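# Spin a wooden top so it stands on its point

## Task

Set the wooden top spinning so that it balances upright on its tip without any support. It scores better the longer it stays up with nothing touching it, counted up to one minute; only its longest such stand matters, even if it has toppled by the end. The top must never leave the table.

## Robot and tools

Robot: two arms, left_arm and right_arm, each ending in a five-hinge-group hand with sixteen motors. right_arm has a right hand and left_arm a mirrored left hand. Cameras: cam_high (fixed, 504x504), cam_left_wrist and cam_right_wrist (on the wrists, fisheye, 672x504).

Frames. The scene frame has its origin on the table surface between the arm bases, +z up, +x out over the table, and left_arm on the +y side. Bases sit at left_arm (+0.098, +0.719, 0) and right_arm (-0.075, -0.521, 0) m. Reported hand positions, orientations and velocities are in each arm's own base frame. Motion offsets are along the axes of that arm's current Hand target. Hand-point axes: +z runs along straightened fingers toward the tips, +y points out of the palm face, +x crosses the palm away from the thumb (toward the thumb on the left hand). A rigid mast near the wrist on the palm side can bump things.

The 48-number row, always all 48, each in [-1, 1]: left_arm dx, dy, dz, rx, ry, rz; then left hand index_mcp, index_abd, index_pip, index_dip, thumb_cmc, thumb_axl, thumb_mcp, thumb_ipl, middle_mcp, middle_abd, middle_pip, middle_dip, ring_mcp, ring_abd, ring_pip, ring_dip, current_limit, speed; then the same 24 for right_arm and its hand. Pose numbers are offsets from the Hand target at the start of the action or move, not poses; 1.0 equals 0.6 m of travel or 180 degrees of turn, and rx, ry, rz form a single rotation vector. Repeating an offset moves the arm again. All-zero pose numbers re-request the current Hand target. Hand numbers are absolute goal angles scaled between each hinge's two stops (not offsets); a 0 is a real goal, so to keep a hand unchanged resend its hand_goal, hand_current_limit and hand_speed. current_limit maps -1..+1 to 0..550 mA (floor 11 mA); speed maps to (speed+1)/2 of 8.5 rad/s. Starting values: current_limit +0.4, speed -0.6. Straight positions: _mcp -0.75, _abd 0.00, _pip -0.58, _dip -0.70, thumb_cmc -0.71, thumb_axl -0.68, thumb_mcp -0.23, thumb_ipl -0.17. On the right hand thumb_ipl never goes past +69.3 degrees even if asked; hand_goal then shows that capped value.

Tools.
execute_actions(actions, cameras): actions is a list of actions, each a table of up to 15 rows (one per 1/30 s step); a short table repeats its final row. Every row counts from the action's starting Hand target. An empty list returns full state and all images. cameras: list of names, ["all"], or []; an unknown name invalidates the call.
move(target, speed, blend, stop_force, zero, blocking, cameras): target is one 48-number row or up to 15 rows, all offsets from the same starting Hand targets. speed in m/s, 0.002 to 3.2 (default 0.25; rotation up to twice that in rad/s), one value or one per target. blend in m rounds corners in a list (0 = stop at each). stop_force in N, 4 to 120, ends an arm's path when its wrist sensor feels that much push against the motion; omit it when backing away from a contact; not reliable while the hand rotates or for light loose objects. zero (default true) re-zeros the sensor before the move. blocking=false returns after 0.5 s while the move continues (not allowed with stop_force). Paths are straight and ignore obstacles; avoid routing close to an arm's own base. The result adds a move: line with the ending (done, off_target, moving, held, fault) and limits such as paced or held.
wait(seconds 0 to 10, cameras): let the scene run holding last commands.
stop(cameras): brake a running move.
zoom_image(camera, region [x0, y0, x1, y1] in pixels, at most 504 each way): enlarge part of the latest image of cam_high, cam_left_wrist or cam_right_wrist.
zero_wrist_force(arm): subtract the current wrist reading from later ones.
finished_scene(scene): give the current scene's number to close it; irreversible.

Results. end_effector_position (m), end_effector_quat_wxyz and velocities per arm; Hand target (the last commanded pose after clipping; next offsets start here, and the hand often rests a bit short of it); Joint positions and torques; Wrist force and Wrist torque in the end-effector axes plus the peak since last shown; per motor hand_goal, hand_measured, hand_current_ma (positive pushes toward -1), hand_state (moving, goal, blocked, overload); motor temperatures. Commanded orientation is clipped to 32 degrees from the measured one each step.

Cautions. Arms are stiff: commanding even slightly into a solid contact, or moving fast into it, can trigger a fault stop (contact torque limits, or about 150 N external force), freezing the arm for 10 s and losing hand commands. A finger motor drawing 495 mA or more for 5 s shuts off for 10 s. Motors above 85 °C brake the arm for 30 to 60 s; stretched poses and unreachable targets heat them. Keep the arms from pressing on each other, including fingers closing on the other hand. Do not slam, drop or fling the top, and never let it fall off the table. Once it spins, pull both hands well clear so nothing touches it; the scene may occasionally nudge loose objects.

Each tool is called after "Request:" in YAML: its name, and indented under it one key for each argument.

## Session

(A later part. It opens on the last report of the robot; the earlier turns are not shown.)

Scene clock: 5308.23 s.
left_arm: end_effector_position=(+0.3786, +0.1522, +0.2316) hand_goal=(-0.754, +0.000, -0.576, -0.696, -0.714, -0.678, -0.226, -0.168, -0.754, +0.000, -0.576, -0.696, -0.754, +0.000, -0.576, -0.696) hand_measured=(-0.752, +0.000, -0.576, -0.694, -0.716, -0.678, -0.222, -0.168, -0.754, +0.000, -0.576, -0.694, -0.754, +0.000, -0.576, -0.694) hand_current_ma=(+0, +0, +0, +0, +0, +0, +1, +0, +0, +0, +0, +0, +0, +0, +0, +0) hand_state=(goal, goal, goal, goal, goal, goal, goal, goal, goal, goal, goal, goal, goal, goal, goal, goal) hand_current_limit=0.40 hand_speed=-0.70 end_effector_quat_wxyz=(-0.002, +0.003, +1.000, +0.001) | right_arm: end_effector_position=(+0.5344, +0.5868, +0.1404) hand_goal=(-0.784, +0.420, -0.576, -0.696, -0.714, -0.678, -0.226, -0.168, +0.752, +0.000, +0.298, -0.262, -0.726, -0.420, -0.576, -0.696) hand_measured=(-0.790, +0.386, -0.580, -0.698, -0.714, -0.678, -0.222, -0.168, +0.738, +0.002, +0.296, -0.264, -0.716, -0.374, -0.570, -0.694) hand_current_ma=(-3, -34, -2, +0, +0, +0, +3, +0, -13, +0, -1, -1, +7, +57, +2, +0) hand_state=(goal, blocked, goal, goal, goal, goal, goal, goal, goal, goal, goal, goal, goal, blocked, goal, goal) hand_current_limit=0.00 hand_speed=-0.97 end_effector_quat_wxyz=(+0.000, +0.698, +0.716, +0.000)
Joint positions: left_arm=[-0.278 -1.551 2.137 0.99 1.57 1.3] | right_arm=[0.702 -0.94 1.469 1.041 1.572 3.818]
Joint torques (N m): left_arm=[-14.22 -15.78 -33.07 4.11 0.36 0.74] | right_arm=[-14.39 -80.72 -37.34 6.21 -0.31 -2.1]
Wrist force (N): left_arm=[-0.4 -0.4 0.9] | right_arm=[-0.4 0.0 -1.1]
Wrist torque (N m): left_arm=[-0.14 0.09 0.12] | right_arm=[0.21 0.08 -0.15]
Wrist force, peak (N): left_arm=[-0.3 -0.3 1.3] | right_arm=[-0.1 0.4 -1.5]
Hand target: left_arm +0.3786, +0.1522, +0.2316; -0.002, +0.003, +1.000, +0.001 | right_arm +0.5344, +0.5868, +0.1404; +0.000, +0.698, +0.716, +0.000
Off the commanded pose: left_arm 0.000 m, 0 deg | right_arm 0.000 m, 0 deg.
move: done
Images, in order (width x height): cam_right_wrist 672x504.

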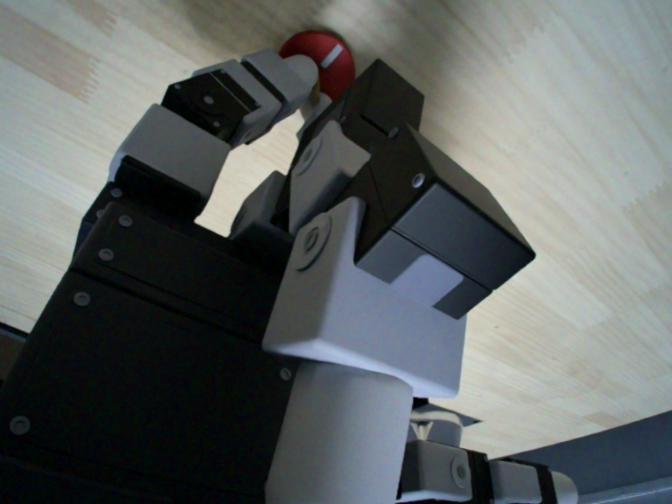

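Request:
move:
  target: [0,0,0,0,0,0,-0.754,0,-0.576,-0.696,-0.714,-0.678,-0.226,-0.168,-0.754,0,-0.576,-0.696,-0.754,0,-0.576,-0.696,0.4,-0.7,0,0,0.0010,0,0,0,-0.784,0.42,-0.576,-0.696,-0.714,-0.678,-0.226,-0.168,0.753,0,0.299,-0.261,-0.726,-0.42,-0.576,-0.696,0,-0.97]
  speed: 0.004
  cameras: []

Request:
move:
  target: [0,0,0,0,0,0,-0.754,0,-0.576,-0.696,-0.714,-0.678,-0.226,-0.168,-0.754,0,-0.576,-0.696,-0.754,0,-0.576,-0.696,0.4,-0.7,0,0,0.0005,0,0,0,-0.784,0.42,-0.576,-0.696,-0.714,-0.678,-0.226,-0.168,0.753,0,0.299,-0.261,-0.726,-0.42,-0.576,-0.696,0,-0.97]
  speed: 0.004
  cameras: ["cam_right_wrist"]

Request:
zoom_image:
  camera: "cam_right_wrist"
  region: [260, 30, 370, 140]

Scene clock: 5320.20 s.
left_arm: end_effector_position=(+0.3786, +0.1522, +0.2316) hand_goal=(-0.754, +0.000, -0.576, -0.696, -0.714, -0.678, -0.226, -0.168, -0.754, +0.000, -0.576, -0.696, -0.754, +0.000, -0.576, -0.696) hand_measured=(-0.752, +0.000, -0.576, -0.694, -0.716, -0.678, -0.222, -0.168, -0.754, +0.000, -0.576, -0.694, -0.754, +0.000, -0.576, -0.694) hand_current_ma=(+0, +0, +0, +0, +0, +0, +1, +0, +0, +0, +0, +0, +0, +0, +0, +0) hand_state=(goal, goal, goal, goal, goal, goal, goal, goal, goal, goal, goal, goal, goal, goal, goal, goal) hand_current_limit=0.40 hand_speed=-0.70 end_effector_quat_wxyz=(-0.002, +0.003, +1.000, +0.001) | right_arm: end_effector_position=(+0.5344, +0.5868, +0.1398) hand_goal=(-0.784, +0.420, -0.576, -0.696, -0.714, -0.678, -0.226, -0.168, +0.752, +0.000, +0.298, -0.262, -0.726, -0.420, -0.576, -0.696) hand_measured=(-0.790, +0.386, -0.580, -0.698, -0.714, -0.678, -0.222, -0.168, +0.738, +0.002, +0.296, -0.264, -0.716, -0.374, -0.570, -0.694) hand_current_ma=(-3, -34, -2, +0, +0, +0, +3, +0, -13, +0, -1, -1, +7, +57, +2, +0) hand_state=(goal, blocked, goal, goal, goal, goal, goal, goal, goal, goal, goal, goal, goal, blocked, goal, goal) hand_current_limit=0.00 hand_speed=-0.97 end_effector_quat_wxyz=(+0.000, +0.698, +0.716, +0.000)
Joint positions: left_arm=[-0.278 -1.551 2.137 0.99 1.57 1.3] | right_arm=[0.702 -0.939 1.47 1.04 1.572 3.818]
Joint torques (N m): left_arm=[-15.06 -15.08 -33.25 4.19 0.49 0.89] | right_arm=[-14.41 -60.79 -23.24 0.87 0.07 -1.89]
Wrist force (N): left_arm=[-0.2 -0.5 0.9] | right_arm=[0.2 0.4 -1.2]
Wrist torque (N m): left_arm=[-0.15 0.07 0.13] | right_arm=[0.27 0.01 -0.09]
Wrist force, peak (N): left_arm=[-0.6 -0.6 1.2] | right_arm=[-0.1 0.1 -1.5]
Hand target: left_arm +0.3786, +0.1522, +0.2316; -0.002, +0.003, +1.000, +0.001 | right_arm +0.5344, +0.5868, +0.1398; +0.000, +0.698, +0.716, +0.000
Off the commanded pose: left_arm 0.000 m, 0 deg | right_arm 0.000 m, 0 deg.
move: done
No camera images: "cameras" was empty.

Scene clock: 5320.90 s.
left_arm: end_effector_position=(+0.3786, +0.1522, +0.2316) hand_goal=(-0.754, +0.000, -0.576, -0.696, -0.714, -0.678, -0.226, -0.168, -0.754, +0.000, -0.576, -0.696, -0.754, +0.000, -0.576, -0.696) hand_measured=(-0.752, +0.000, -0.576, -0.694, -0.716, -0.678, -0.222, -0.168, -0.754, +0.000, -0.576, -0.694, -0.754, +0.000, -0.576, -0.694) hand_current_ma=(+0, +0, +0, +0, +0, +0, +1, +0, +0, +0, +0, +0, +0, +0, +0, +0) hand_state=(goal, goal, goal, goal, goal, goal, goal, goal, goal, goal, goal, goal, goal, goal, goal, goal) hand_current_limit=0.40 hand_speed=-0.70 end_effector_quat_wxyz=(-0.002, +0.003, +1.000, +0.001) | right_arm: end_effector_position=(+0.5344, +0.5868, +0.1395) hand_goal=(-0.784, +0.420, -0.576, -0.696, -0.714, -0.678, -0.226, -0.168, +0.752, +0.000, +0.298, -0.262, -0.726, -0.420, -0.576, -0.696) hand_measured=(-0.792, +0.388, -0.580, -0.698, -0.714, -0.678, -0.222, -0.168, +0.738, +0.002, +0.296, -0.264, -0.714, -0.378, -0.570, -0.694) hand_current_ma=(-4, -32, -2, +0, +0, +0, +3, +0, -13, +0, -1, -1, +9, +50, +3, +0) hand_state=(goal, blocked, goal, goal, goal, goal, goal, goal, goal, goal, goal, goal, goal, blocked, goal, goal) hand_current_limit=0.00 hand_speed=-0.97 end_effector_quat_wxyz=(+0.000, +0.698, +0.716, +0.000)
Joint positions: left_arm=[-0.278 -1.551 2.137 0.99 1.57 1.3] | right_arm=[0.702 -0.939 1.47 1.04 1.572 3.818]
Joint torques (N m): left_arm=[-14.06 -15.24 -33.64 3.87 0.5 0.62] | right_arm=[-15.22 -61.41 -22.78 0.56 0.08 -2.26]
Wrist force (N): left_arm=[-0.2 -0.5 0.7] | right_arm=[-0.1 0.4 -2.0]
Wrist torque (N m): left_arm=[-0.13 0.06 0.13] | right_arm=[0.32 0.06 -0.11]
Wrist force, peak (N): left_arm=[0.0 -0.6 1.1] | right_arm=[-0.1 0.4 -2.0]
Hand target: left_arm +0.3786, +0.1522, +0.2316; -0.002, +0.003, +1.000, +0.001 | right_arm +0.5344, +0.5868, +0.1395; +0.000, +0.698, +0.716, +0.000
Off the commanded pose: left_arm 0.000 m, 0 deg | right_arm 0.000 m, 0 deg.
move: done
Images, in order (width x height): cam_right_wrist 672x504.

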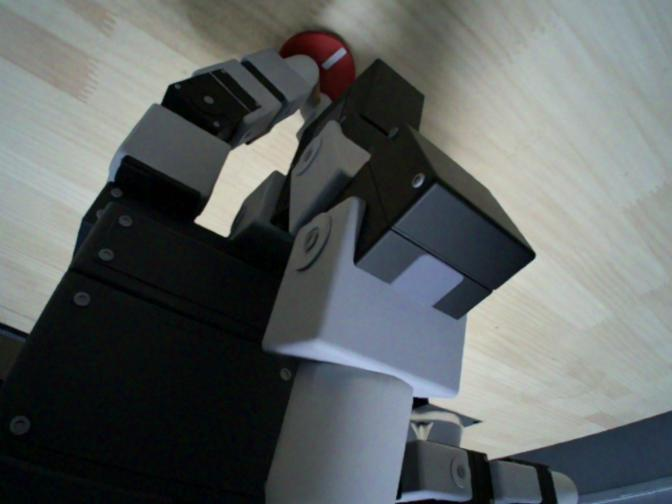

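Scaled by 4.582 from the camera's 672x504 image, which has a finer 960x720 frame.

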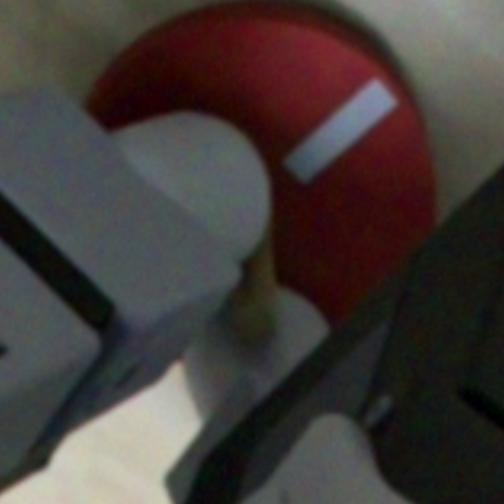

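Request:
execute_actions:
  actions:
    - [[0,0,0,0,0,0,-0.754,0,-0.576,-0.696,-0.714,-0.678,-0.226,-0.168,-0.754,0,-0.576,-0.696,-0.754,0,-0.576,-0.696,0.4,-0.7,0,0,0,0,0,0,-0.45,0.45,-0.153,-0.392,-0.714,-0.678,-0.226,-0.168,0.753,0,0.299,-0.261,-1,-0.45,-1,-1,1,1],[0,0,0,0,0,0,-0.754,0,-0.576,-0.696,-0.714,-0.678,-0.226,-0.168,-0.754,0,-0.576,-0.696,-0.754,0,-0.576,-0.696,0.4,-0.7,0,0,0,0,0,0,-0.45,0.58,-0.153,-0.392,-0.714,-0.678,-0.226,-0.168,0.753,0,0.299,-0.261,-1,-0.58,-1,-1,1,1],[0,0,0,0,0,0,-0.754,0,-0.576,-0.696,-0.714,-0.678,-0.226,-0.168,-0.754,0,-0.576,-0.696,-0.754,0,-0.576,-0.696,0.4,-0.7,0,0,0,0,0,0,-0.45,0.58,-0.153,-0.392,-0.714,-0.678,-0.226,-0.168,0.753,0,0.299,-0.261,-1,-0.58,-1,-1,1,1],[0,0,0,0,0,0,-0.754,0,-0.576,-0.696,-0.714,-0.678,-0.226,-0.168,-0.754,0,-0.576,-0.696,-0.754,0,-0.576,-0.696,0.4,-0.7,0,0,0,0,0,0,-0.45,0.42,-0.153,-0.392,-0.714,-0.678,-0.226,-0.168,0.753,0,0.299,-0.261,-1,-0.42,-1,-1,1,1],[0,0,0,0,0,0,-0.754,0,-0.576,-0.696,-0.714,-0.678,-0.226,-0.168,-0.754,0,-0.576,-0.696,-0.754,0,-0.576,-0.696,0.4,-0.7,0,0,0,0,0,0,-0.45,0.37,-0.153,-0.392,-0.714,-0.678,-0.226,-0.168,0.753,0,0.299,-0.261,-1,-0.37,-1,-1,1,1],[0,0,0,0,0,0,-0.754,0,-0.576,-0.696,-0.714,-0.678,-0.226,-0.168,-0.754,0,-0.576,-0.696,-0.754,0,-0.576,-0.696,0.4,-0.7,0,0,-0.03,0,0,0,-0.45,0.37,-0.153,-0.392,-0.714,-0.678,-0.226,-0.168,0.753,0,0.299,-0.261,-1,-0.37,-1,-1,1,1],[0,0,0,0,0,0,-0.754,0,-0.576,-0.696,-0.714,-0.678,-0.226,-0.168,-0.754,0,-0.576,-0.696,-0.754,0,-0.576,-0.696,0.4,-0.7,0,0,-0.06,0,0,0,-0.45,0.37,-0.153,-0.392,-0.714,-0.678,-0.226,-0.168,0.753,0,0.299,-0.261,-1,-0.37,-1,-1,1,1],[0,0,0,0,0,0,-0.754,0,-0.576,-0.696,-0.714,-0.678,-0.226,-0.168,-0.754,0,-0.576,-0.696,-0.754,0,-0.576,-0.696,0.4,-0.7,0,0,-0.09,0,0,0,-0.45,0.37,-0.153,-0.392,-0.714,-0.678,-0.226,-0.168,0.753,0,0.299,-0.261,-1,-0.37,-1,-1,1,1]]
  cameras: ["cam_right_wrist"]

Request:
zoom_image:
  camera: "cam_right_wrist"
  region: [260, 0, 370, 110]

Scene clock: 5346.00 s.
left_arm: end_effector_position=(+0.3786, +0.1522, +0.2316) hand_goal=(-0.754, +0.000, -0.576, -0.696, -0.714, -0.678, -0.226, -0.168, -0.754, +0.000, -0.576, -0.696, -0.754, +0.000, -0.576, -0.696) hand_measured=(-0.752, +0.000, -0.576, -0.694, -0.716, -0.678, -0.222, -0.168, -0.754, +0.000, -0.576, -0.694, -0.754, +0.000, -0.576, -0.694) hand_current_ma=(+0, +0, +0, +0, +0, +0, +1, +0, +0, +0, +0, +0, +0, +0, +0, +0) hand_state=(goal, goal, goal, goal, goal, goal, goal, goal, goal, goal, goal, goal, goal, goal, goal, goal) hand_current_limit=0.40 hand_speed=-0.70 end_effector_quat_wxyz=(-0.002, +0.003, +1.000, +0.001) | right_arm: end_effector_position=(+0.5344, +0.5868, +0.1933) hand_goal=(-0.450, +0.370, -0.154, -0.392, -0.714, -0.678, -0.226, -0.168, +0.752, +0.000, +0.298, -0.262, -1.000, -0.370, -1.000, -1.000) hand_measured=(-0.454, +0.370, -0.158, -0.396, -0.714, -0.678, -0.222, -0.168, +0.742, +0.002, +0.296, -0.264, -0.992, -0.370, -0.994, -0.996) hand_current_ma=(-2, +0, -2, -1, +0, +0, +3, +0, -7, +0, -1, -1, +5, +0, +2, +1) hand_state=(goal, goal, goal, goal, goal, goal, goal, goal, goal, goal, goal, goal, goal, goal, goal, goal) hand_current_limit=1.00 hand_speed=1.00 end_effector_quat_wxyz=(+0.000, +0.698, +0.716, +0.000) end_effector_velocity=(+0.000, +0.000, +0.004) end_effector_angular_velocity=(+0.000, +0.001, +0.000)
Joint positions: left_arm=[-0.278 -1.551 2.137 0.99 1.57 1.3] | right_arm=[0.702 -0.981 1.434 1.118 1.572 3.818]
Joint velocities: left_arm=[within noise] | right_arm=[0 -0.003 -0.002 0.006 0 0]
Joint torques (N m): left_arm=[-14.72 -13.32 -33.42 3.66 0.2 0.72] | right_arm=[5.28 -91.24 -40.53 6.78 0.21 0.44]
Wrist force (N): left_arm=[-0.3 -0.5 0.6] | right_arm=[0.3 0.3 -1.4]
Wrist torque (N m): left_arm=[-0.12 0.08 0.13] | right_arm=[0.27 -0.01 -0.06]
Wrist force, peak (N): left_arm=[-0.2 -0.7 1.2] | right_arm=[0.3 0.2 -10.0]
Hand target: left_arm +0.3786, +0.1522, +0.2316; -0.002, +0.003, +1.000, +0.001 | right_arm +0.5344, +0.5868, +0.1935; +0.000, +0.698, +0.716, +0.000
Off the commanded pose: left_arm 0.000 m, 0 deg | right_arm 0.000 m, 0 deg.
Step readings (end_effector_position of left_arm | right_arm):
0: (+0.3786, +0.1522, +0.2316) | (+0.5344, +0.5868, +0.1395)
1: (+0.3786, +0.1522, +0.2316) | (+0.5344, +0.5868, +0.1395)
2: (+0.3786, +0.1522, +0.2316) | (+0.5344, +0.5868, +0.1395)
4: (+0.3786, +0.1522, +0.2316) | (+0.5344, +0.5868, +0.1395)
8: (+0.3786, +0.1522, +0.2316) | (+0.5344, +0.5867, +0.1578)
15: (+0.3786, +0.1522, +0.2316) | (+0.5345, +0.5868, +0.1946)
Images, in order (width x height): cam_right_wrist 672x504.

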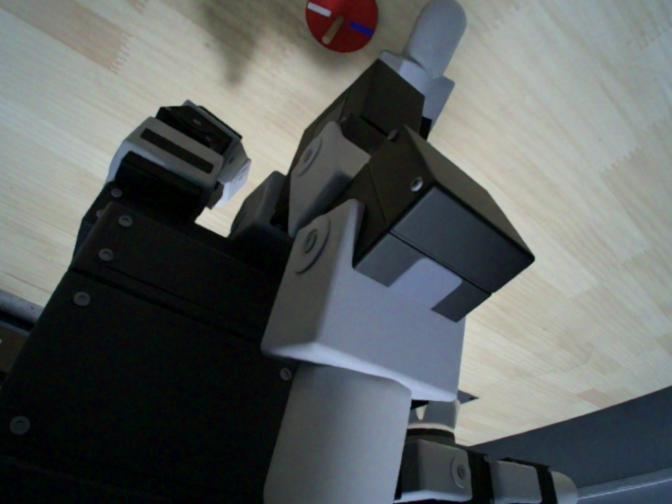

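Scaled by 4.582 from the camera's 672x504 image, which has a finer 960x720 frame.

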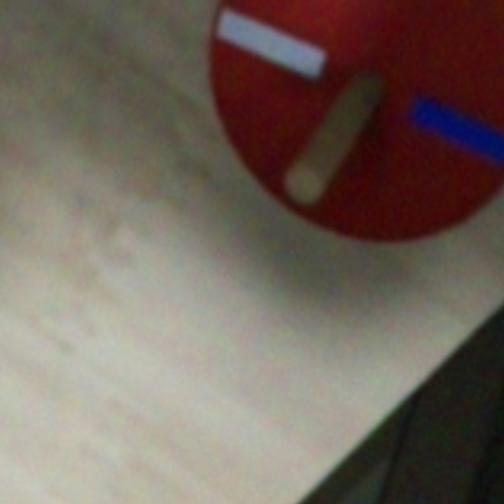

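Request:
move:
  target:
    - [0,0,0,0,0,0,-0.754,0,-0.576,-0.696,-0.714,-0.678,-0.226,-0.168,-0.754,0,-0.576,-0.696,-0.754,0,-0.576,-0.696,0.4,-0.7,0,0,-0.01,0,0,0,-0.754,0.2,-0.576,-0.696,-0.714,-0.678,-0.226,-0.168,0.753,0,0.299,-0.261,-0.754,-0.2,-0.576,-0.696,0,-0.7]
    - [0,0,0,0,0,0,-0.754,0,-0.576,-0.696,-0.714,-0.678,-0.226,-0.168,-0.754,0,-0.576,-0.696,-0.754,0,-0.576,-0.696,0.4,-0.7,0.041,-0.0047,-0.0012,-0.056,-0.0461,0,-0.754,0.285,-0.576,-0.696,-0.714,-0.678,-0.226,-0.168,0.753,0,0.299,-0.261,-0.754,-0.285,-0.576,-0.696,0,-0.8]
  speed: 0.06
  cameras: ["cam_right_wrist"]

Request:
zoom_image:
  camera: "cam_right_wrist"
  region: [260, 0, 370, 110]

Scene clock: 5453.07 s.
left_arm: end_effector_position=(+0.3786, +0.1522, +0.2316) hand_goal=(-0.754, +0.000, -0.576, -0.696, -0.714, -0.678, -0.226, -0.168, -0.754, +0.000, -0.576, -0.696, -0.754, +0.000, -0.576, -0.696) hand_measured=(-0.752, +0.000, -0.576, -0.694, -0.716, -0.678, -0.222, -0.168, -0.754, +0.000, -0.576, -0.694, -0.754, +0.000, -0.576, -0.694) hand_current_ma=(+0, +0, +0, +0, +0, +0, +1, +0, +0, +0, +0, +0, +0, +0, +0, +0) hand_state=(goal, goal, goal, goal, goal, goal, goal, goal, goal, goal, goal, goal, goal, goal, goal, goal) hand_current_limit=0.40 hand_speed=-0.70 end_effector_quat_wxyz=(-0.002, +0.003, +1.000, +0.001) | right_arm: end_effector_position=(+0.5310, +0.6114, +0.1942) hand_goal=(-0.754, +0.284, -0.576, -0.696, -0.714, -0.678, -0.226, -0.168, +0.752, +0.000, +0.298, -0.262, -0.754, -0.286, -0.576, -0.696) hand_measured=(-0.752, +0.280, -0.574, -0.694, -0.714, -0.678, -0.222, -0.168, +0.742, +0.002, +0.296, -0.264, -0.754, -0.280, -0.578, -0.698) hand_current_ma=(+0, -1, +1, +1, +0, +0, +3, +0, -7, +0, -1, -1, +0, +3, -1, -1) hand_state=(goal, goal, goal, goal, goal, goal, goal, goal, goal, goal, goal, goal, goal, goal, goal, goal) hand_current_limit=0.00 hand_speed=-0.80 end_effector_quat_wxyz=(+0.113, +0.694, +0.711, +0.012)
Joint positions: left_arm=[-0.278 -1.551 2.137 0.99 1.57 1.3] | right_arm=[0.8 -0.932 1.391 1.087 1.798 3.913]
Joint torques (N m): left_arm=[-14.41 -14.32 -33.72 3.83 -0.48 0.44] | right_arm=[-17.68 -96.58 -24.04 6.7 0.21 -4.17]
Wrist force (N): left_arm=[-0.2 -0.1 0.5] | right_arm=[0.1 0.3 -1.1]
Wrist torque (N m): left_arm=[-0.07 0.06 0.13] | right_arm=[0.19 -0.03 0.01]
Wrist force, peak (N): left_arm=[-0.6 -0.6 1.2] | right_arm=[0.1 0.0 -1.9]
Hand target: left_arm +0.3786, +0.1522, +0.2316; -0.002, +0.003, +1.000, +0.001 | right_arm +0.5310, +0.6113, +0.1942; +0.113, +0.694, +0.711, +0.012
Off the commanded pose: left_arm 0.000 m, 0 deg | right_arm 0.000 m, 0 deg.
move: done
Images, in order (width x height): cam_right_wrist 672x504.

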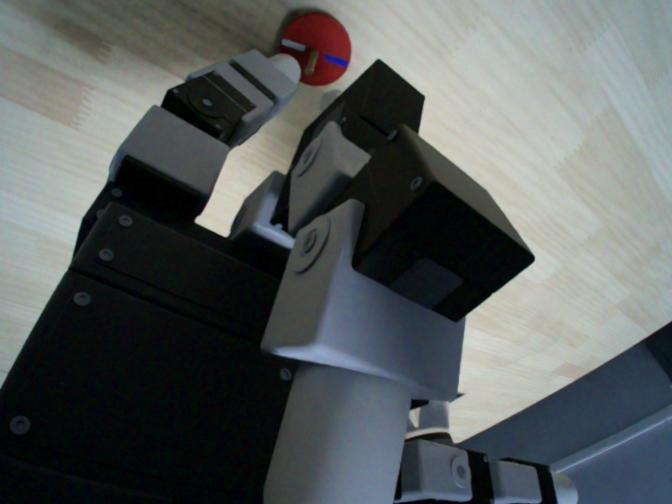

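Scaled by 4.582 from the camera's 672x504 image, which has a finer 960x720 frame.

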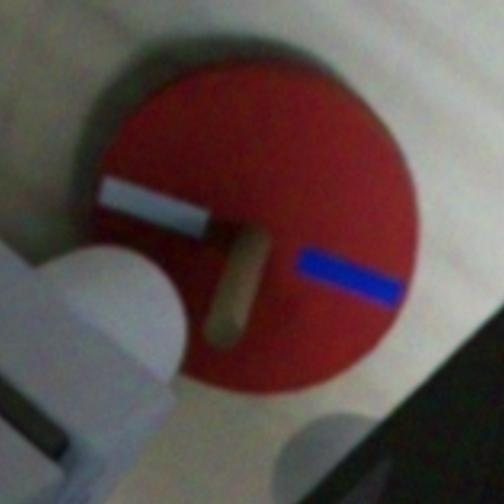

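Request:
move:
  target: [0,0,0,0,0,0,-0.754,0,-0.576,-0.696,-0.714,-0.678,-0.226,-0.168,-0.754,0,-0.576,-0.696,-0.754,0,-0.576,-0.696,0.4,-0.7,0.0122,-0.0158,0.0318,-0.0206,-0.0133,0,-0.754,0.285,-0.576,-0.696,-0.714,-0.678,-0.226,-0.168,0.753,0,0.299,-0.261,-0.754,-0.285,-0.576,-0.696,0,-0.8]
  speed: 0.04
  cameras: ["cam_right_wrist"]

Request:
zoom_image:
  camera: "cam_right_wrist"
  region: [260, 10, 370, 120]

Scene clock: 5467.97 s.
left_arm: end_effector_position=(+0.3786, +0.1522, +0.2316) hand_goal=(-0.754, +0.000, -0.576, -0.696, -0.714, -0.678, -0.226, -0.168, -0.754, +0.000, -0.576, -0.696, -0.754, +0.000, -0.576, -0.696) hand_measured=(-0.752, +0.000, -0.576, -0.694, -0.716, -0.678, -0.222, -0.168, -0.754, +0.000, -0.576, -0.694, -0.754, +0.000, -0.576, -0.694) hand_current_ma=(+0, +0, +0, +0, +0, +0, +1, +0, +0, +0, +0, +0, +0, +0, +0, +0) hand_state=(goal, goal, goal, goal, goal, goal, goal, goal, goal, goal, goal, goal, goal, goal, goal, goal) hand_current_limit=0.40 hand_speed=-0.70 end_effector_quat_wxyz=(-0.002, +0.003, +1.000, +0.001) | right_arm: end_effector_position=(+0.5248, +0.6156, +0.1726) hand_goal=(-0.754, +0.284, -0.576, -0.696, -0.714, -0.678, -0.226, -0.168, +0.752, +0.000, +0.298, -0.262, -0.754, -0.286, -0.576, -0.696) hand_measured=(-0.752, +0.280, -0.574, -0.694, -0.714, -0.678, -0.222, -0.168, +0.742, +0.002, +0.296, -0.264, -0.754, -0.280, -0.578, -0.698) hand_current_ma=(+0, -1, +1, +1, +0, +0, +3, +0, -7, +0, -1, -1, +0, +3, -1, -1) hand_state=(goal, goal, goal, goal, goal, goal, goal, goal, goal, goal, goal, goal, goal, goal, goal, goal) hand_current_limit=0.00 hand_speed=-0.80 end_effector_quat_wxyz=(+0.151, +0.690, +0.708, +0.021) end_effector_velocity=(-0.001, +0.000, +0.000) end_effector_angular_velocity=(+0.002, +0.006, +0.000)
Joint positions: left_arm=[-0.278 -1.551 2.137 0.99 1.57 1.3] | right_arm=[0.831 -0.907 1.41 1.034 1.875 3.941]
Joint velocities: left_arm=[within noise] | right_arm=[-0.001 -0.001 0 0.004 -0.006 -0.001]
Joint torques (N m): left_arm=[-15.09 -14.34 -34.29 3.58 -0.46 0.73] | right_arm=[-15.71 -97.67 -37.13 6.3 -1.69 -2.25]
Wrist force (N): left_arm=[-0.3 -0.4 0.7] | right_arm=[0.4 0.1 -1.1]
Wrist torque (N m): left_arm=[-0.11 0.08 0.12] | right_arm=[0.15 -0.06 -0.03]
Wrist force, peak (N): left_arm=[-0.2 -0.6 1.1] | right_arm=[-0.2 0.9 -2.0]
Hand target: left_arm +0.3786, +0.1522, +0.2316; -0.002, +0.003, +1.000, +0.001 | right_arm +0.5250, +0.6156, +0.1729; +0.151, +0.690, +0.708, +0.021
Off the commanded pose: left_arm 0.000 m, 0 deg | right_arm 0.000 m, 0 deg.
move: done
Images, in order (width x height): cam_right_wrist 672x504.

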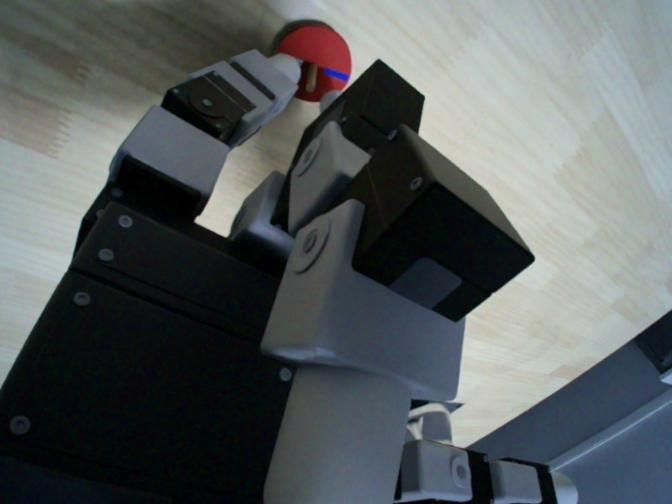

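Scaled by 4.582 from the camera's 672x504 image, which has a finer 960x720 frame.

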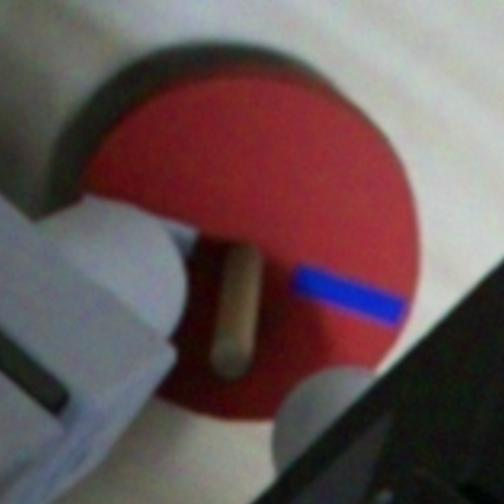

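Request:
move:
  target: [0,0,0,0,0,0,-0.754,0,-0.576,-0.696,-0.714,-0.678,-0.226,-0.168,-0.754,0,-0.576,-0.696,-0.754,0,-0.576,-0.696,0.4,-0.7,0,-0.0013,0.0267,0,0,0,-0.754,0.285,-0.576,-0.696,-0.714,-0.678,-0.226,-0.168,0.753,0,0.299,-0.261,-0.754,-0.285,-0.576,-0.696,0,-0.8]
  speed: 0.03
  cameras: ["cam_right_wrist"]

Request:
zoom_image:
  camera: "cam_right_wrist"
  region: [260, 30, 370, 140]

Scene clock: 5484.60 s.
left_arm: end_effector_position=(+0.3786, +0.1522, +0.2316) hand_goal=(-0.754, +0.000, -0.576, -0.696, -0.714, -0.678, -0.226, -0.168, -0.754, +0.000, -0.576, -0.696, -0.754, +0.000, -0.576, -0.696) hand_measured=(-0.752, +0.000, -0.576, -0.694, -0.716, -0.678, -0.222, -0.168, -0.754, +0.000, -0.576, -0.694, -0.754, +0.000, -0.576, -0.694) hand_current_ma=(+0, +0, +0, +0, +0, +0, +1, +0, +0, +0, +0, +0, +0, +0, +0, +0) hand_state=(goal, goal, goal, goal, goal, goal, goal, goal, goal, goal, goal, goal, goal, goal, goal, goal) hand_current_limit=0.40 hand_speed=-0.70 end_effector_quat_wxyz=(-0.002, +0.003, +1.000, +0.001) | right_arm: end_effector_position=(+0.5281, +0.6126, +0.1572) hand_goal=(-0.754, +0.284, -0.576, -0.696, -0.714, -0.678, -0.226, -0.168, +0.752, +0.000, +0.298, -0.262, -0.754, -0.286, -0.576, -0.696) hand_measured=(-0.752, +0.280, -0.574, -0.694, -0.714, -0.678, -0.222, -0.168, +0.742, +0.002, +0.296, -0.264, -0.754, -0.280, -0.578, -0.698) hand_current_ma=(+0, -1, +1, +1, +0, +0, +3, +0, -7, +0, -1, -1, +0, +3, -1, -1) hand_state=(goal, goal, goal, goal, goal, goal, goal, goal, goal, goal, goal, goal, goal, goal, goal, goal) hand_current_limit=0.00 hand_speed=-0.80 end_effector_quat_wxyz=(+0.151, +0.690, +0.708, +0.021)
Joint positions: left_arm=[-0.278 -1.551 2.137 0.99 1.57 1.3] | right_arm=[0.825 -0.896 1.421 1.01 1.874 3.935]
Joint torques (N m): left_arm=[-10.81 -13.26 -33.78 4.03 -0.71 -0.09] | right_arm=[-1.65 -95.67 -36.34 6.65 -1.61 -1.76]
Wrist force (N): left_arm=[-0.2 -0.5 0.6] | right_arm=[0.1 0.6 -1.1]
Wrist torque (N m): left_arm=[-0.12 0.07 0.13] | right_arm=[0.21 -0.04 0.30]
Wrist force, peak (N): left_arm=[-0.3 -0.5 1.3] | right_arm=[0.0 0.6 -2.4]
Hand target: left_arm +0.3786, +0.1522, +0.2316; -0.002, +0.003, +1.000, +0.001 | right_arm +0.5281, +0.6127, +0.1574; +0.151, +0.690, +0.708, +0.021
Off the commanded pose: left_arm 0.000 m, 0 deg | right_arm 0.000 m, 0 deg.
move: done
Images, in order (width x height): cam_right_wrist 672x504.

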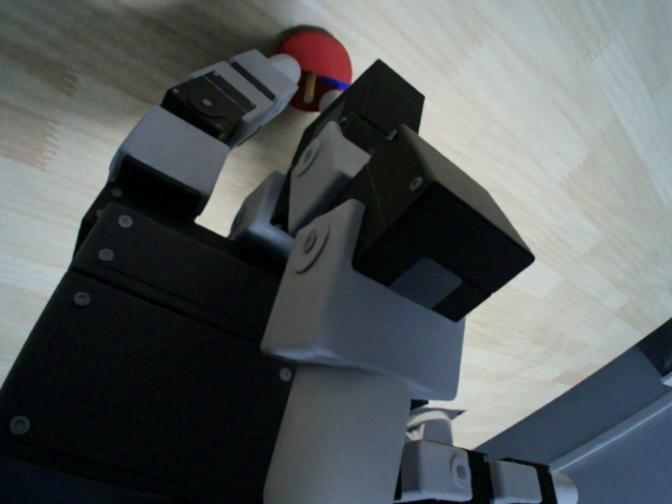

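Scaled by 4.582 from the camera's 672x504 image, which has a finer 960x720 frame.

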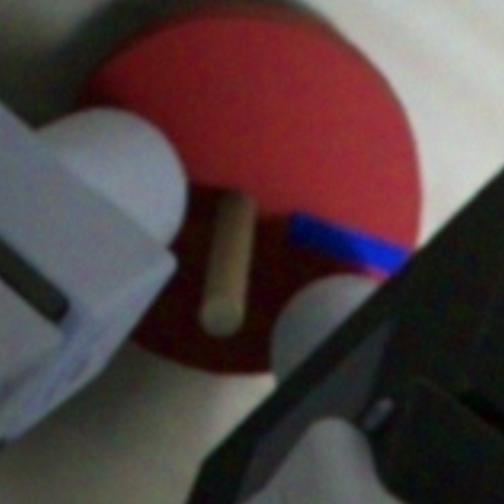

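Request:
move:
  target:
    - [0,0,0,0,0,0,-0.754,0,-0.576,-0.696,-0.714,-0.678,-0.226,-0.168,-0.754,0,-0.576,-0.696,-0.754,0,-0.576,-0.696,0.4,-0.7,-0.0003,0.0005,0,0,0,0,-0.754,0.335,-0.576,-0.696,-0.714,-0.678,-0.226,-0.168,0.753,0,0.299,-0.261,-0.754,-0.335,-0.576,-0.696,0,-0.9]
    - [0,0,0,0,0,0,-0.754,0,-0.576,-0.696,-0.714,-0.678,-0.226,-0.168,-0.754,0,-0.576,-0.696,-0.754,0,-0.576,-0.696,0.4,-0.7,-0.0003,0.0005,0,0,0,0,-0.754,0.42,-0.576,-0.696,-0.714,-0.678,-0.226,-0.168,0.753,0,0.299,-0.261,-0.754,-0.42,-0.576,-0.696,0,-0.95]
  speed: 0.03
  cameras: ["cam_right_wrist"]

Request:
zoom_image:
  camera: "cam_right_wrist"
  region: [260, 30, 370, 140]

Scene clock: 5505.87 s.
left_arm: end_effector_position=(+0.3786, +0.1522, +0.2316) hand_goal=(-0.754, +0.000, -0.576, -0.696, -0.714, -0.678, -0.226, -0.168, -0.754, +0.000, -0.576, -0.696, -0.754, +0.000, -0.576, -0.696) hand_measured=(-0.752, +0.000, -0.576, -0.694, -0.716, -0.678, -0.222, -0.168, -0.754, +0.000, -0.576, -0.694, -0.754, +0.000, -0.576, -0.694) hand_current_ma=(+0, +0, +0, +0, +0, +0, +1, +0, +0, +0, +0, +0, +0, +0, +0, +0) hand_state=(goal, goal, goal, goal, goal, goal, goal, goal, goal, goal, goal, goal, goal, goal, goal, goal) hand_current_limit=0.40 hand_speed=-0.70 end_effector_quat_wxyz=(-0.002, +0.003, +1.000, +0.001) | right_arm: end_effector_position=(+0.5284, +0.6125, +0.1575) hand_goal=(-0.754, +0.420, -0.576, -0.696, -0.714, -0.678, -0.226, -0.168, +0.752, +0.000, +0.298, -0.262, -0.754, -0.420, -0.576, -0.696) hand_measured=(-0.752, +0.358, -0.574, -0.694, -0.714, -0.678, -0.222, -0.168, +0.742, +0.002, +0.296, -0.264, -0.754, -0.352, -0.578, -0.698) hand_current_ma=(+0, -92, +1, +1, +0, +0, +3, +0, -7, +0, -1, -1, +0, +107, -1, -1) hand_state=(goal, blocked, goal, goal, goal, goal, goal, goal, goal, goal, goal, goal, goal, blocked, goal, goal) hand_current_limit=0.00 hand_speed=-0.95 end_effector_quat_wxyz=(+0.151, +0.690, +0.708, +0.021)
Joint positions: left_arm=[-0.278 -1.551 2.137 0.99 1.57 1.3] | right_arm=[0.825 -0.896 1.421 1.01 1.874 3.935]
Joint torques (N m): left_arm=[-14.66 -16.73 -32.18 4.13 -0.63 0.16] | right_arm=[-17.33 -96.54 -38.33 6.72 -0.11 -4.03]
Wrist force (N): left_arm=[-0.3 -0.3 0.8] | right_arm=[-0.1 0.4 -1.1]
Wrist torque (N m): left_arm=[-0.12 0.08 0.12] | right_arm=[0.18 0.00 0.28]
Wrist force, peak (N): left_arm=[-0.6 -0.4 1.2] | right_arm=[-0.4 0.6 -2.0]
Hand target: left_arm +0.3786, +0.1522, +0.2316; -0.002, +0.003, +1.000, +0.001 | right_arm +0.5284, +0.6125, +0.1575; +0.151, +0.690, +0.708, +0.021
Off the commanded pose: left_arm 0.000 m, 0 deg | right_arm 0.000 m, 0 deg.
move: done
Images, in order (width x height): cam_right_wrist 672x504.

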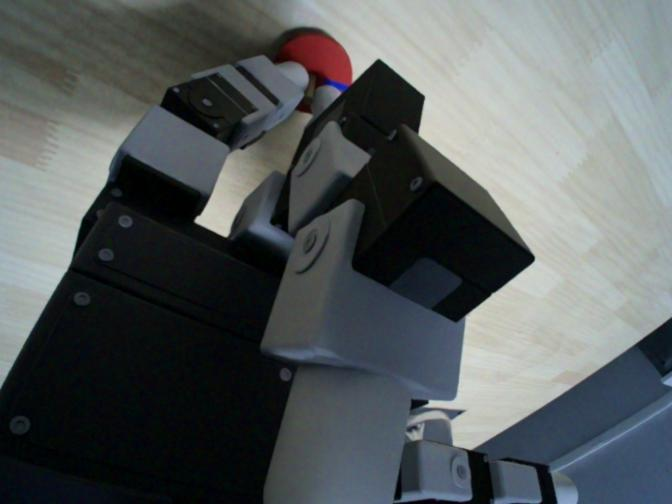

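Scaled by 4.582 from the camera's 672x504 image, which has a finer 960x720 frame.

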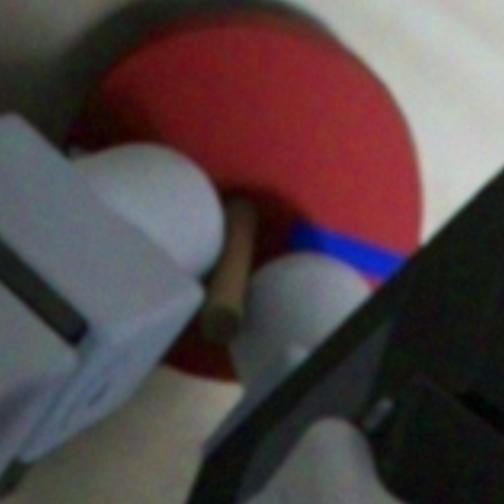

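Request:
move:
  target:
    - [0,0,0,0,0,0,-0.754,0,-0.576,-0.696,-0.714,-0.678,-0.226,-0.168,-0.754,0,-0.576,-0.696,-0.754,0,-0.576,-0.696,0.4,-0.7,-0.0024,0.0028,-0.01274,0,0,0,-0.754,0.42,-0.576,-0.696,-0.714,-0.678,-0.226,-0.168,0.753,0,0.299,-0.261,-0.754,-0.42,-0.576,-0.696,0,-0.95]
  speed: 0.04
  cameras: []

Scene clock: 5527.30 s.
left_arm: end_effector_position=(+0.3786, +0.1522, +0.2316) hand_goal=(-0.754, +0.000, -0.576, -0.696, -0.714, -0.678, -0.226, -0.168, -0.754, +0.000, -0.576, -0.696, -0.754, +0.000, -0.576, -0.696) hand_measured=(-0.752, +0.000, -0.576, -0.694, -0.716, -0.678, -0.222, -0.168, -0.754, +0.000, -0.576, -0.694, -0.754, +0.000, -0.576, -0.694) hand_current_ma=(+0, +0, +0, +0, +0, +0, +1, +0, +0, +0, +0, +0, +0, +0, +0, +0) hand_state=(goal, goal, goal, goal, goal, goal, goal, goal, goal, goal, goal, goal, goal, goal, goal, goal) hand_current_limit=0.40 hand_speed=-0.70 end_effector_quat_wxyz=(-0.002, +0.003, +1.000, +0.001) | right_arm: end_effector_position=(+0.5282, +0.6125, +0.1657) hand_goal=(-0.754, +0.420, -0.576, -0.696, -0.714, -0.678, -0.226, -0.168, +0.752, +0.000, +0.298, -0.262, -0.754, -0.420, -0.576, -0.696) hand_measured=(-0.752, +0.358, -0.574, -0.694, -0.714, -0.678, -0.222, -0.168, +0.742, +0.002, +0.296, -0.264, -0.754, -0.352, -0.578, -0.698) hand_current_ma=(+0, -91, +1, +1, +0, +0, +3, +0, -7, +0, -1, -1, +0, +106, -1, -1) hand_state=(goal, blocked, goal, goal, goal, goal, goal, goal, goal, goal, goal, goal, goal, blocked, goal, goal) hand_current_limit=0.00 hand_speed=-0.95 end_effector_quat_wxyz=(+0.151, +0.690, +0.708, +0.021)
Joint positions: left_arm=[-0.278 -1.551 2.137 0.99 1.57 1.3] | right_arm=[0.825 -0.903 1.417 1.022 1.874 3.935]
Joint torques (N m): left_arm=[-15.24 -16.23 -32.79 4.01 -0.95 0.15] | right_arm=[22.18 -74.43 -31.71 1.93 -1.21 2.74]
Wrist force (N): left_arm=[-0.2 -0.3 0.7] | right_arm=[-0.1 0.1 -1.1]
Wrist torque (N m): left_arm=[-0.10 0.07 0.13] | right_arm=[0.15 0.01 0.26]
Wrist force, peak (N): left_arm=[-0.4 -0.9 0.9] | right_arm=[0.2 0.5 -1.9]
Hand target: left_arm +0.3786, +0.1522, +0.2316; -0.002, +0.003, +1.000, +0.001 | right_arm +0.5282, +0.6125, +0.1655; +0.151, +0.690, +0.708, +0.021
Off the commanded pose: left_arm 0.000 m, 0 deg | right_arm 0.000 m, 0 deg.
move: done
No camera images: "cameras" was empty.

Request:
move:
  target:
    - [0,0,0,0,0,0,-0.754,0,-0.576,-0.696,-0.714,-0.678,-0.226,-0.168,-0.754,0,-0.576,-0.696,-0.754,0,-0.576,-0.696,0.4,-0.7,-0.0267,0.0332,0.0385,0.0665,0.053,0.0004,-0.754,0.42,-0.576,-0.696,-0.714,-0.678,-0.226,-0.168,0.753,0,0.299,-0.261,-0.754,-0.42,-0.576,-0.696,0,-0.95]
  speed: 0.04
  cameras: ["cam_right_wrist"]

Request:
zoom_image:
  camera: "cam_right_wrist"
  region: [260, 30, 370, 140]

Scene clock: 5546.33 s.
left_arm: end_effector_position=(+0.3786, +0.1522, +0.2316) hand_goal=(-0.754, +0.000, -0.576, -0.696, -0.714, -0.678, -0.226, -0.168, -0.754, +0.000, -0.576, -0.696, -0.754, +0.000, -0.576, -0.696) hand_measured=(-0.752, +0.000, -0.576, -0.694, -0.716, -0.678, -0.222, -0.168, -0.754, +0.000, -0.576, -0.694, -0.754, +0.000, -0.576, -0.694) hand_current_ma=(+0, +0, +0, +0, +0, +0, +1, +0, +0, +0, +0, +0, +0, +0, +0, +0) hand_state=(goal, goal, goal, goal, goal, goal, goal, goal, goal, goal, goal, goal, goal, goal, goal, goal) hand_current_limit=0.40 hand_speed=-0.70 end_effector_quat_wxyz=(-0.002, +0.003, +1.000, +0.001) | right_arm: end_effector_position=(+0.5532, +0.5935, +0.1511) hand_goal=(-0.754, +0.420, -0.576, -0.696, -0.714, -0.678, -0.226, -0.168, +0.752, +0.000, +0.298, -0.262, -0.754, -0.420, -0.576, -0.696) hand_measured=(-0.752, +0.358, -0.574, -0.694, -0.714, -0.678, -0.222, -0.168, +0.742, +0.002, +0.296, -0.264, -0.754, -0.352, -0.578, -0.698) hand_current_ma=(+0, -91, +1, +1, +0, +0, +3, +0, -7, +0, -1, -1, +0, +106, -1, -1) hand_state=(goal, blocked, goal, goal, goal, goal, goal, goal, goal, goal, goal, goal, goal, blocked, goal, goal) hand_current_limit=0.00 hand_speed=-0.95 end_effector_quat_wxyz=(+0.019, +0.698, +0.716, +0.004) end_effector_velocity=(+0.000, +0.000, +0.001) end_effector_angular_velocity=(-0.004, -0.004, +0.000)
Joint positions: left_arm=[-0.278 -1.551 2.137 0.99 1.57 1.3] | right_arm=[0.704 -0.924 1.424 1.059 1.607 3.82]
Joint velocities: left_arm=[within noise] | right_arm=[0.002 0 0 0 0.006 0.002]
Joint torques (N m): left_arm=[-13.17 -17.06 -32.07 3.81 -0.93 0.14] | right_arm=[22.01 -93.16 -23.92 2.87 2.3 2.21]
Wrist force (N): left_arm=[-0.4 -0.6 0.9] | right_arm=[0.0 0.1 -1.2]
Wrist torque (N m): left_arm=[-0.16 0.09 0.12] | right_arm=[0.23 0.02 0.22]
Wrist force, peak (N): left_arm=[-0.4 -0.7 1.2] | right_arm=[0.1 0.6 -1.9]
Hand target: left_arm +0.3786, +0.1522, +0.2316; -0.002, +0.003, +1.000, +0.001 | right_arm +0.5531, +0.5936, +0.1511; +0.019, +0.698, +0.716, +0.004
Off the commanded pose: left_arm 0.000 m, 0 deg | right_arm 0.000 m, 0 deg.
move: done
Images, in order (width x height): cam_right_wrist 672x504.

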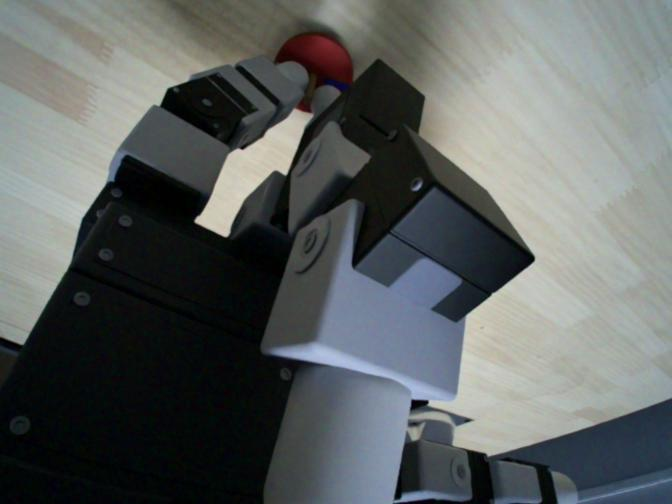

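Scaled by 4.582 from the camera's 672x504 image, which has a finer 960x720 frame.

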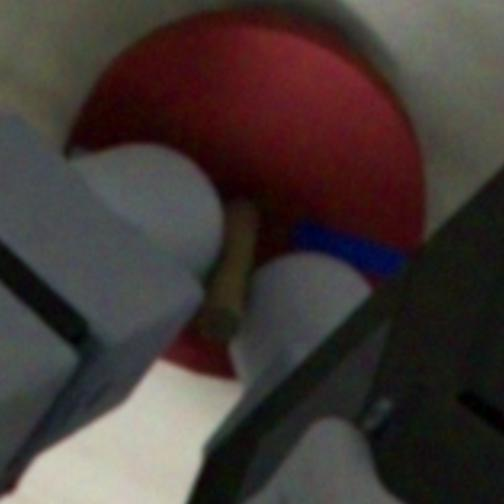

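Request:
move:
  target: [0,0,0,0,0,0,-0.754,0,-0.576,-0.696,-0.714,-0.678,-0.226,-0.168,-0.754,0,-0.576,-0.696,-0.754,0,-0.576,-0.696,0.4,-0.7,0,0,0.0103,0,0,0,-0.754,0.42,-0.576,-0.696,-0.714,-0.678,-0.226,-0.168,0.753,0,0.299,-0.261,-0.754,-0.42,-0.576,-0.696,0,-0.95]
  speed: 0.01
  cameras: []

Request:
move:
  target: [0,0,0,0,0,0,-0.754,0,-0.576,-0.696,-0.714,-0.678,-0.226,-0.168,-0.754,0,-0.576,-0.696,-0.754,0,-0.576,-0.696,0.4,-0.7,0,0,0.0006,0,0,0,-0.754,0.42,-0.576,-0.696,-0.714,-0.678,-0.226,-0.168,0.753,0,0.299,-0.261,-0.754,-0.42,-0.576,-0.696,0,-0.95]
  speed: 0.004
  cameras: []

Request:
move:
  target: [0,0,0,0,0,0,-0.754,0,-0.576,-0.696,-0.714,-0.678,-0.226,-0.168,-0.754,0,-0.576,-0.696,-0.754,0,-0.576,-0.696,0.4,-0.7,0,0,0.0005,0,0,0,-0.754,0.42,-0.576,-0.696,-0.714,-0.678,-0.226,-0.168,0.753,0,0.299,-0.261,-0.754,-0.42,-0.576,-0.696,0,-0.95]
  speed: 0.004
  cameras: []

Scene clock: 5560.40 s.
left_arm: end_effector_position=(+0.3786, +0.1522, +0.2316) hand_goal=(-0.754, +0.000, -0.576, -0.696, -0.714, -0.678, -0.226, -0.168, -0.754, +0.000, -0.576, -0.696, -0.754, +0.000, -0.576, -0.696) hand_measured=(-0.752, +0.000, -0.576, -0.694, -0.716, -0.678, -0.222, -0.168, -0.754, +0.000, -0.576, -0.694, -0.754, +0.000, -0.576, -0.694) hand_current_ma=(+0, +0, +0, +0, +0, +0, +1, +0, +0, +0, +0, +0, +0, +0, +0, +0) hand_state=(goal, goal, goal, goal, goal, goal, goal, goal, goal, goal, goal, goal, goal, goal, goal, goal) hand_current_limit=0.40 hand_speed=-0.70 end_effector_quat_wxyz=(-0.002, +0.003, +1.000, +0.001) | right_arm: end_effector_position=(+0.5533, +0.5935, +0.1448) hand_goal=(-0.754, +0.420, -0.576, -0.696, -0.714, -0.678, -0.226, -0.168, +0.752, +0.000, +0.298, -0.262, -0.754, -0.420, -0.576, -0.696) hand_measured=(-0.752, +0.358, -0.574, -0.694, -0.714, -0.678, -0.222, -0.168, +0.742, +0.002, +0.296, -0.264, -0.754, -0.352, -0.578, -0.698) hand_current_ma=(+0, -91, +1, +1, +0, +0, +3, +0, -7, +0, -1, -1, +0, +106, -1, -1) hand_state=(goal, blocked, goal, goal, goal, goal, goal, goal, goal, goal, goal, goal, goal, blocked, goal, goal) hand_current_limit=0.00 hand_speed=-0.95 end_effector_quat_wxyz=(+0.019, +0.698, +0.716, +0.004)
Joint positions: left_arm=[-0.278 -1.551 2.137 0.99 1.57 1.3] | right_arm=[0.704 -0.919 1.428 1.05 1.607 3.82]
Joint torques (N m): left_arm=[-13.13 -16.63 -32.01 3.85 -0.78 -0.53] | right_arm=[-18.29 -76.43 -28.83 3.12 2.23 -3.52]
Wrist force (N): left_arm=[-0.3 -0.3 0.7] | right_arm=[0.0 0.1 -1.3]
Wrist torque (N m): left_arm=[-0.11 0.08 0.12] | right_arm=[0.22 0.02 0.21]
Wrist force, peak (N): left_arm=[-0.5 -0.7 1.1] | right_arm=[-0.5 0.5 -1.4]
Hand target: left_arm +0.3786, +0.1522, +0.2316; -0.002, +0.003, +1.000, +0.001 | right_arm +0.5533, +0.5935, +0.1450; +0.019, +0.698, +0.716, +0.004
Off the commanded pose: left_arm 0.000 m, 0 deg | right_arm 0.000 m, 0 deg.
move: done
No camera images: "cameras" was empty.

Scene clock: 5561.10 s.
left_arm: end_effector_position=(+0.3786, +0.1522, +0.2316) hand_goal=(-0.754, +0.000, -0.576, -0.696, -0.714, -0.678, -0.226, -0.168, -0.754, +0.000, -0.576, -0.696, -0.754, +0.000, -0.576, -0.696) hand_measured=(-0.752, +0.000, -0.576, -0.694, -0.716, -0.678, -0.222, -0.168, -0.754, +0.000, -0.576, -0.694, -0.754, +0.000, -0.576, -0.694) hand_current_ma=(+0, +0, +0, +0, +0, +0, +1, +0, +0, +0, +0, +0, +0, +0, +0, +0) hand_state=(goal, goal, goal, goal, goal, goal, goal, goal, goal, goal, goal, goal, goal, goal, goal, goal) hand_current_limit=0.40 hand_speed=-0.70 end_effector_quat_wxyz=(-0.002, +0.003, +1.000, +0.001) | right_arm: end_effector_position=(+0.5533, +0.5935, +0.1446) hand_goal=(-0.754, +0.420, -0.576, -0.696, -0.714, -0.678, -0.226, -0.168, +0.752, +0.000, +0.298, -0.262, -0.754, -0.420, -0.576, -0.696) hand_measured=(-0.752, +0.358, -0.574, -0.694, -0.714, -0.678, -0.222, -0.168, +0.742, +0.002, +0.296, -0.264, -0.754, -0.352, -0.578, -0.698) hand_current_ma=(+0, -91, +1, +1, +0, +0, +3, +0, -7, +0, -1, -1, +0, +106, -1, -1) hand_state=(goal, blocked, goal, goal, goal, goal, goal, goal, goal, goal, goal, goal, goal, blocked, goal, goal) hand_current_limit=0.00 hand_speed=-0.95 end_effector_quat_wxyz=(+0.019, +0.698, +0.716, +0.004)
Joint positions: left_arm=[-0.278 -1.551 2.137 0.99 1.57 1.3] | right_arm=[0.704 -0.919 1.428 1.05 1.607 3.82]
Joint torques (N m): left_arm=[-14.7 -16.89 -33.53 3.88 -1.22 -0.23] | right_arm=[-18.59 -63.11 -23.42 0.65 2.04 -3.87]
Wrist force (N): left_arm=[-0.2 -0.4 0.8] | right_arm=[0.1 -0.2 -1.2]
Wrist torque (N m): left_arm=[-0.13 0.07 0.14] | right_arm=[0.19 0.01 0.21]
Wrist force, peak (N): left_arm=[-0.4 -0.6 1.1] | right_arm=[-0.3 0.5 -1.2]
Hand target: left_arm +0.3786, +0.1522, +0.2316; -0.002, +0.003, +1.000, +0.001 | right_arm +0.5533, +0.5935, +0.1446; +0.019, +0.698, +0.716, +0.004
Off the commanded pose: left_arm 0.000 m, 0 deg | right_arm 0.000 m, 0 deg.
move: done
No camera images: "cameras" was empty.

Scene clock: 5561.80 s.
left_arm: end_effector_position=(+0.3786, +0.1522, +0.2316) hand_goal=(-0.754, +0.000, -0.576, -0.696, -0.714, -0.678, -0.226, -0.168, -0.754, +0.000, -0.576, -0.696, -0.754, +0.000, -0.576, -0.696) hand_measured=(-0.752, +0.000, -0.576, -0.694, -0.716, -0.678, -0.222, -0.168, -0.754, +0.000, -0.576, -0.694, -0.754, +0.000, -0.576, -0.694) hand_current_ma=(+0, +0, +0, +0, +0, +0, +1, +0, +0, +0, +0, +0, +0, +0, +0, +0) hand_state=(goal, goal, goal, goal, goal, goal, goal, goal, goal, goal, goal, goal, goal, goal, goal, goal) hand_current_limit=0.40 hand_speed=-0.70 end_effector_quat_wxyz=(-0.002, +0.003, +1.000, +0.001) | right_arm: end_effector_position=(+0.5534, +0.5935, +0.1443) hand_goal=(-0.754, +0.420, -0.576, -0.696, -0.714, -0.678, -0.226, -0.168, +0.752, +0.000, +0.298, -0.262, -0.754, -0.420, -0.576, -0.696) hand_measured=(-0.752, +0.358, -0.574, -0.694, -0.714, -0.678, -0.222, -0.168, +0.742, +0.002, +0.296, -0.264, -0.754, -0.352, -0.578, -0.698) hand_current_ma=(+0, -91, +1, +1, +0, +0, +3, +0, -7, +0, -1, -1, +0, +106, -1, -1) hand_state=(goal, blocked, goal, goal, goal, goal, goal, goal, goal, goal, goal, goal, goal, blocked, goal, goal) hand_current_limit=0.00 hand_speed=-0.95 end_effector_quat_wxyz=(+0.019, +0.698, +0.716, +0.004)
Joint positions: left_arm=[-0.278 -1.551 2.137 0.99 1.57 1.3] | right_arm=[0.704 -0.919 1.428 1.049 1.607 3.82]
Joint torques (N m): left_arm=[-14.14 -16.17 -32.69 3.52 -1.35 0.12] | right_arm=[-18.11 -62.62 -24.47 0.7 1.93 -4.02]
Wrist force (N): left_arm=[-0.4 -0.3 0.9] | right_arm=[0.3 0.2 -1.2]
Wrist torque (N m): left_arm=[-0.12 0.09 0.11] | right_arm=[0.24 -0.02 0.24]
Wrist force, peak (N): left_arm=[-0.3 -0.5 1.2] | right_arm=[0.2 0.3 -1.3]
Hand target: left_arm +0.3786, +0.1522, +0.2316; -0.002, +0.003, +1.000, +0.001 | right_arm +0.5534, +0.5935, +0.1443; +0.019, +0.698, +0.716, +0.004
Off the commanded pose: left_arm 0.000 m, 0 deg | right_arm 0.000 m, 0 deg.
move: done
No camera images: "cameras" was empty.

Request:
move:
  target: [0,0,0,0,0,0,-0.754,0,-0.576,-0.696,-0.714,-0.678,-0.226,-0.168,-0.754,0,-0.576,-0.696,-0.754,0,-0.576,-0.696,0.4,-0.7,0,0,0.001,0,0,0,-0.754,0.42,-0.576,-0.696,-0.714,-0.678,-0.226,-0.168,0.753,0,0.299,-0.261,-0.754,-0.42,-0.576,-0.696,0,-0.95]
  speed: 0.004
  cameras: []

Request:
move:
  target: [0,0,0,0,0,0,-0.754,0,-0.576,-0.696,-0.714,-0.678,-0.226,-0.168,-0.754,0,-0.576,-0.696,-0.754,0,-0.576,-0.696,0.4,-0.7,0,0,0.0006,0,0,0,-0.754,0.42,-0.576,-0.696,-0.714,-0.678,-0.226,-0.168,0.753,0,0.299,-0.261,-0.754,-0.42,-0.576,-0.696,0,-0.95]
  speed: 0.004
  cameras: []

Scene clock: 5569.07 s.
left_arm: end_effector_position=(+0.3786, +0.1522, +0.2316) hand_goal=(-0.754, +0.000, -0.576, -0.696, -0.714, -0.678, -0.226, -0.168, -0.754, +0.000, -0.576, -0.696, -0.754, +0.000, -0.576, -0.696) hand_measured=(-0.752, +0.000, -0.576, -0.694, -0.716, -0.678, -0.222, -0.168, -0.754, +0.000, -0.576, -0.694, -0.754, +0.000, -0.576, -0.694) hand_current_ma=(+0, +0, +0, +0, +0, +0, +1, +0, +0, +0, +0, +0, +0, +0, +0, +0) hand_state=(goal, goal, goal, goal, goal, goal, goal, goal, goal, goal, goal, goal, goal, goal, goal, goal) hand_current_limit=0.40 hand_speed=-0.70 end_effector_quat_wxyz=(-0.002, +0.003, +1.000, +0.001) | right_arm: end_effector_position=(+0.5534, +0.5935, +0.1437) hand_goal=(-0.754, +0.420, -0.576, -0.696, -0.714, -0.678, -0.226, -0.168, +0.752, +0.000, +0.298, -0.262, -0.754, -0.420, -0.576, -0.696) hand_measured=(-0.752, +0.360, -0.574, -0.694, -0.714, -0.678, -0.222, -0.168, +0.742, +0.002, +0.296, -0.264, -0.754, -0.352, -0.578, -0.698) hand_current_ma=(+0, -89, +1, +1, +0, +0, +3, +0, -7, +0, -1, -1, +0, +105, -1, -1) hand_state=(goal, blocked, goal, goal, goal, goal, goal, goal, goal, goal, goal, goal, goal, blocked, goal, goal) hand_current_limit=0.00 hand_speed=-0.95 end_effector_quat_wxyz=(+0.019, +0.698, +0.716, +0.004)
Joint positions: left_arm=[-0.278 -1.551 2.137 0.99 1.57 1.3] | right_arm=[0.704 -0.918 1.428 1.048 1.607 3.82]
Joint torques (N m): left_arm=[-15.47 -15.53 -32.98 4.19 -1.03 -0.15] | right_arm=[-17.29 -61.2 -22.48 0.52 0.93 -4.19]
Wrist force (N): left_arm=[-0.3 -0.5 0.8] | right_arm=[0.1 -0.1 -3.0]
Wrist torque (N m): left_arm=[-0.13 0.08 0.12] | right_arm=[0.39 0.08 0.21]
Wrist force, peak (N): left_arm=[-0.1 -0.6 1.2] | right_arm=[-0.1 0.2 -3.9]
Hand target: left_arm +0.3786, +0.1522, +0.2316; -0.002, +0.003, +1.000, +0.001 | right_arm +0.5534, +0.5935, +0.1437; +0.019, +0.698, +0.716, +0.004
Off the commanded pose: left_arm 0.000 m, 0 deg | right_arm 0.000 m, 0 deg.
move: done
No camera images: "cameras" was empty.

Scene clock: 5569.77 s.
left_arm: end_effector_position=(+0.3786, +0.1522, +0.2316) hand_goal=(-0.754, +0.000, -0.576, -0.696, -0.714, -0.678, -0.226, -0.168, -0.754, +0.000, -0.576, -0.696, -0.754, +0.000, -0.576, -0.696) hand_measured=(-0.752, +0.000, -0.576, -0.694, -0.716, -0.678, -0.222, -0.168, -0.754, +0.000, -0.576, -0.694, -0.754, +0.000, -0.576, -0.694) hand_current_ma=(+0, +0, +0, +0, +0, +0, +1, +0, +0, +0, +0, +0, +0, +0, +0, +0) hand_state=(goal, goal, goal, goal, goal, goal, goal, goal, goal, goal, goal, goal, goal, goal, goal, goal) hand_current_limit=0.40 hand_speed=-0.70 end_effector_quat_wxyz=(-0.002, +0.003, +1.000, +0.001) | right_arm: end_effector_position=(+0.5534, +0.5935, +0.1433) hand_goal=(-0.754, +0.420, -0.576, -0.696, -0.714, -0.678, -0.226, -0.168, +0.752, +0.000, +0.298, -0.262, -0.754, -0.420, -0.576, -0.696) hand_measured=(-0.752, +0.360, -0.574, -0.694, -0.714, -0.678, -0.222, -0.168, +0.742, +0.002, +0.296, -0.264, -0.754, -0.352, -0.578, -0.698) hand_current_ma=(+0, -89, +1, +1, +0, +0, +3, +0, -7, +0, -1, -1, +0, +105, -1, -1) hand_state=(goal, blocked, goal, goal, goal, goal, goal, goal, goal, goal, goal, goal, goal, blocked, goal, goal) hand_current_limit=0.00 hand_speed=-0.95 end_effector_quat_wxyz=(+0.019, +0.698, +0.716, +0.004)
Joint positions: left_arm=[-0.278 -1.551 2.137 0.99 1.57 1.3] | right_arm=[0.704 -0.918 1.429 1.048 1.607 3.82]
Joint torques (N m): left_arm=[-14.5 -18.48 -32.37 3.91 -0.88 0.19] | right_arm=[-18.11 -63.02 -22.17 0.48 0.6 -4.16]
Wrist force (N): left_arm=[-0.1 -0.5 0.9] | right_arm=[0.1 0.5 -3.4]
Wrist torque (N m): left_arm=[-0.15 0.06 0.14] | right_arm=[0.44 0.06 0.24]
Wrist force, peak (N): left_arm=[-0.4 -0.8 0.8] | right_arm=[0.0 0.4 -4.4]
Hand target: left_arm +0.3786, +0.1522, +0.2316; -0.002, +0.003, +1.000, +0.001 | right_arm +0.5534, +0.5935, +0.1433; +0.019, +0.698, +0.716, +0.004
Off the commanded pose: left_arm 0.000 m, 0 deg | right_arm 0.000 m, 0 deg.
move: done
No camera images: "cameras" was empty.


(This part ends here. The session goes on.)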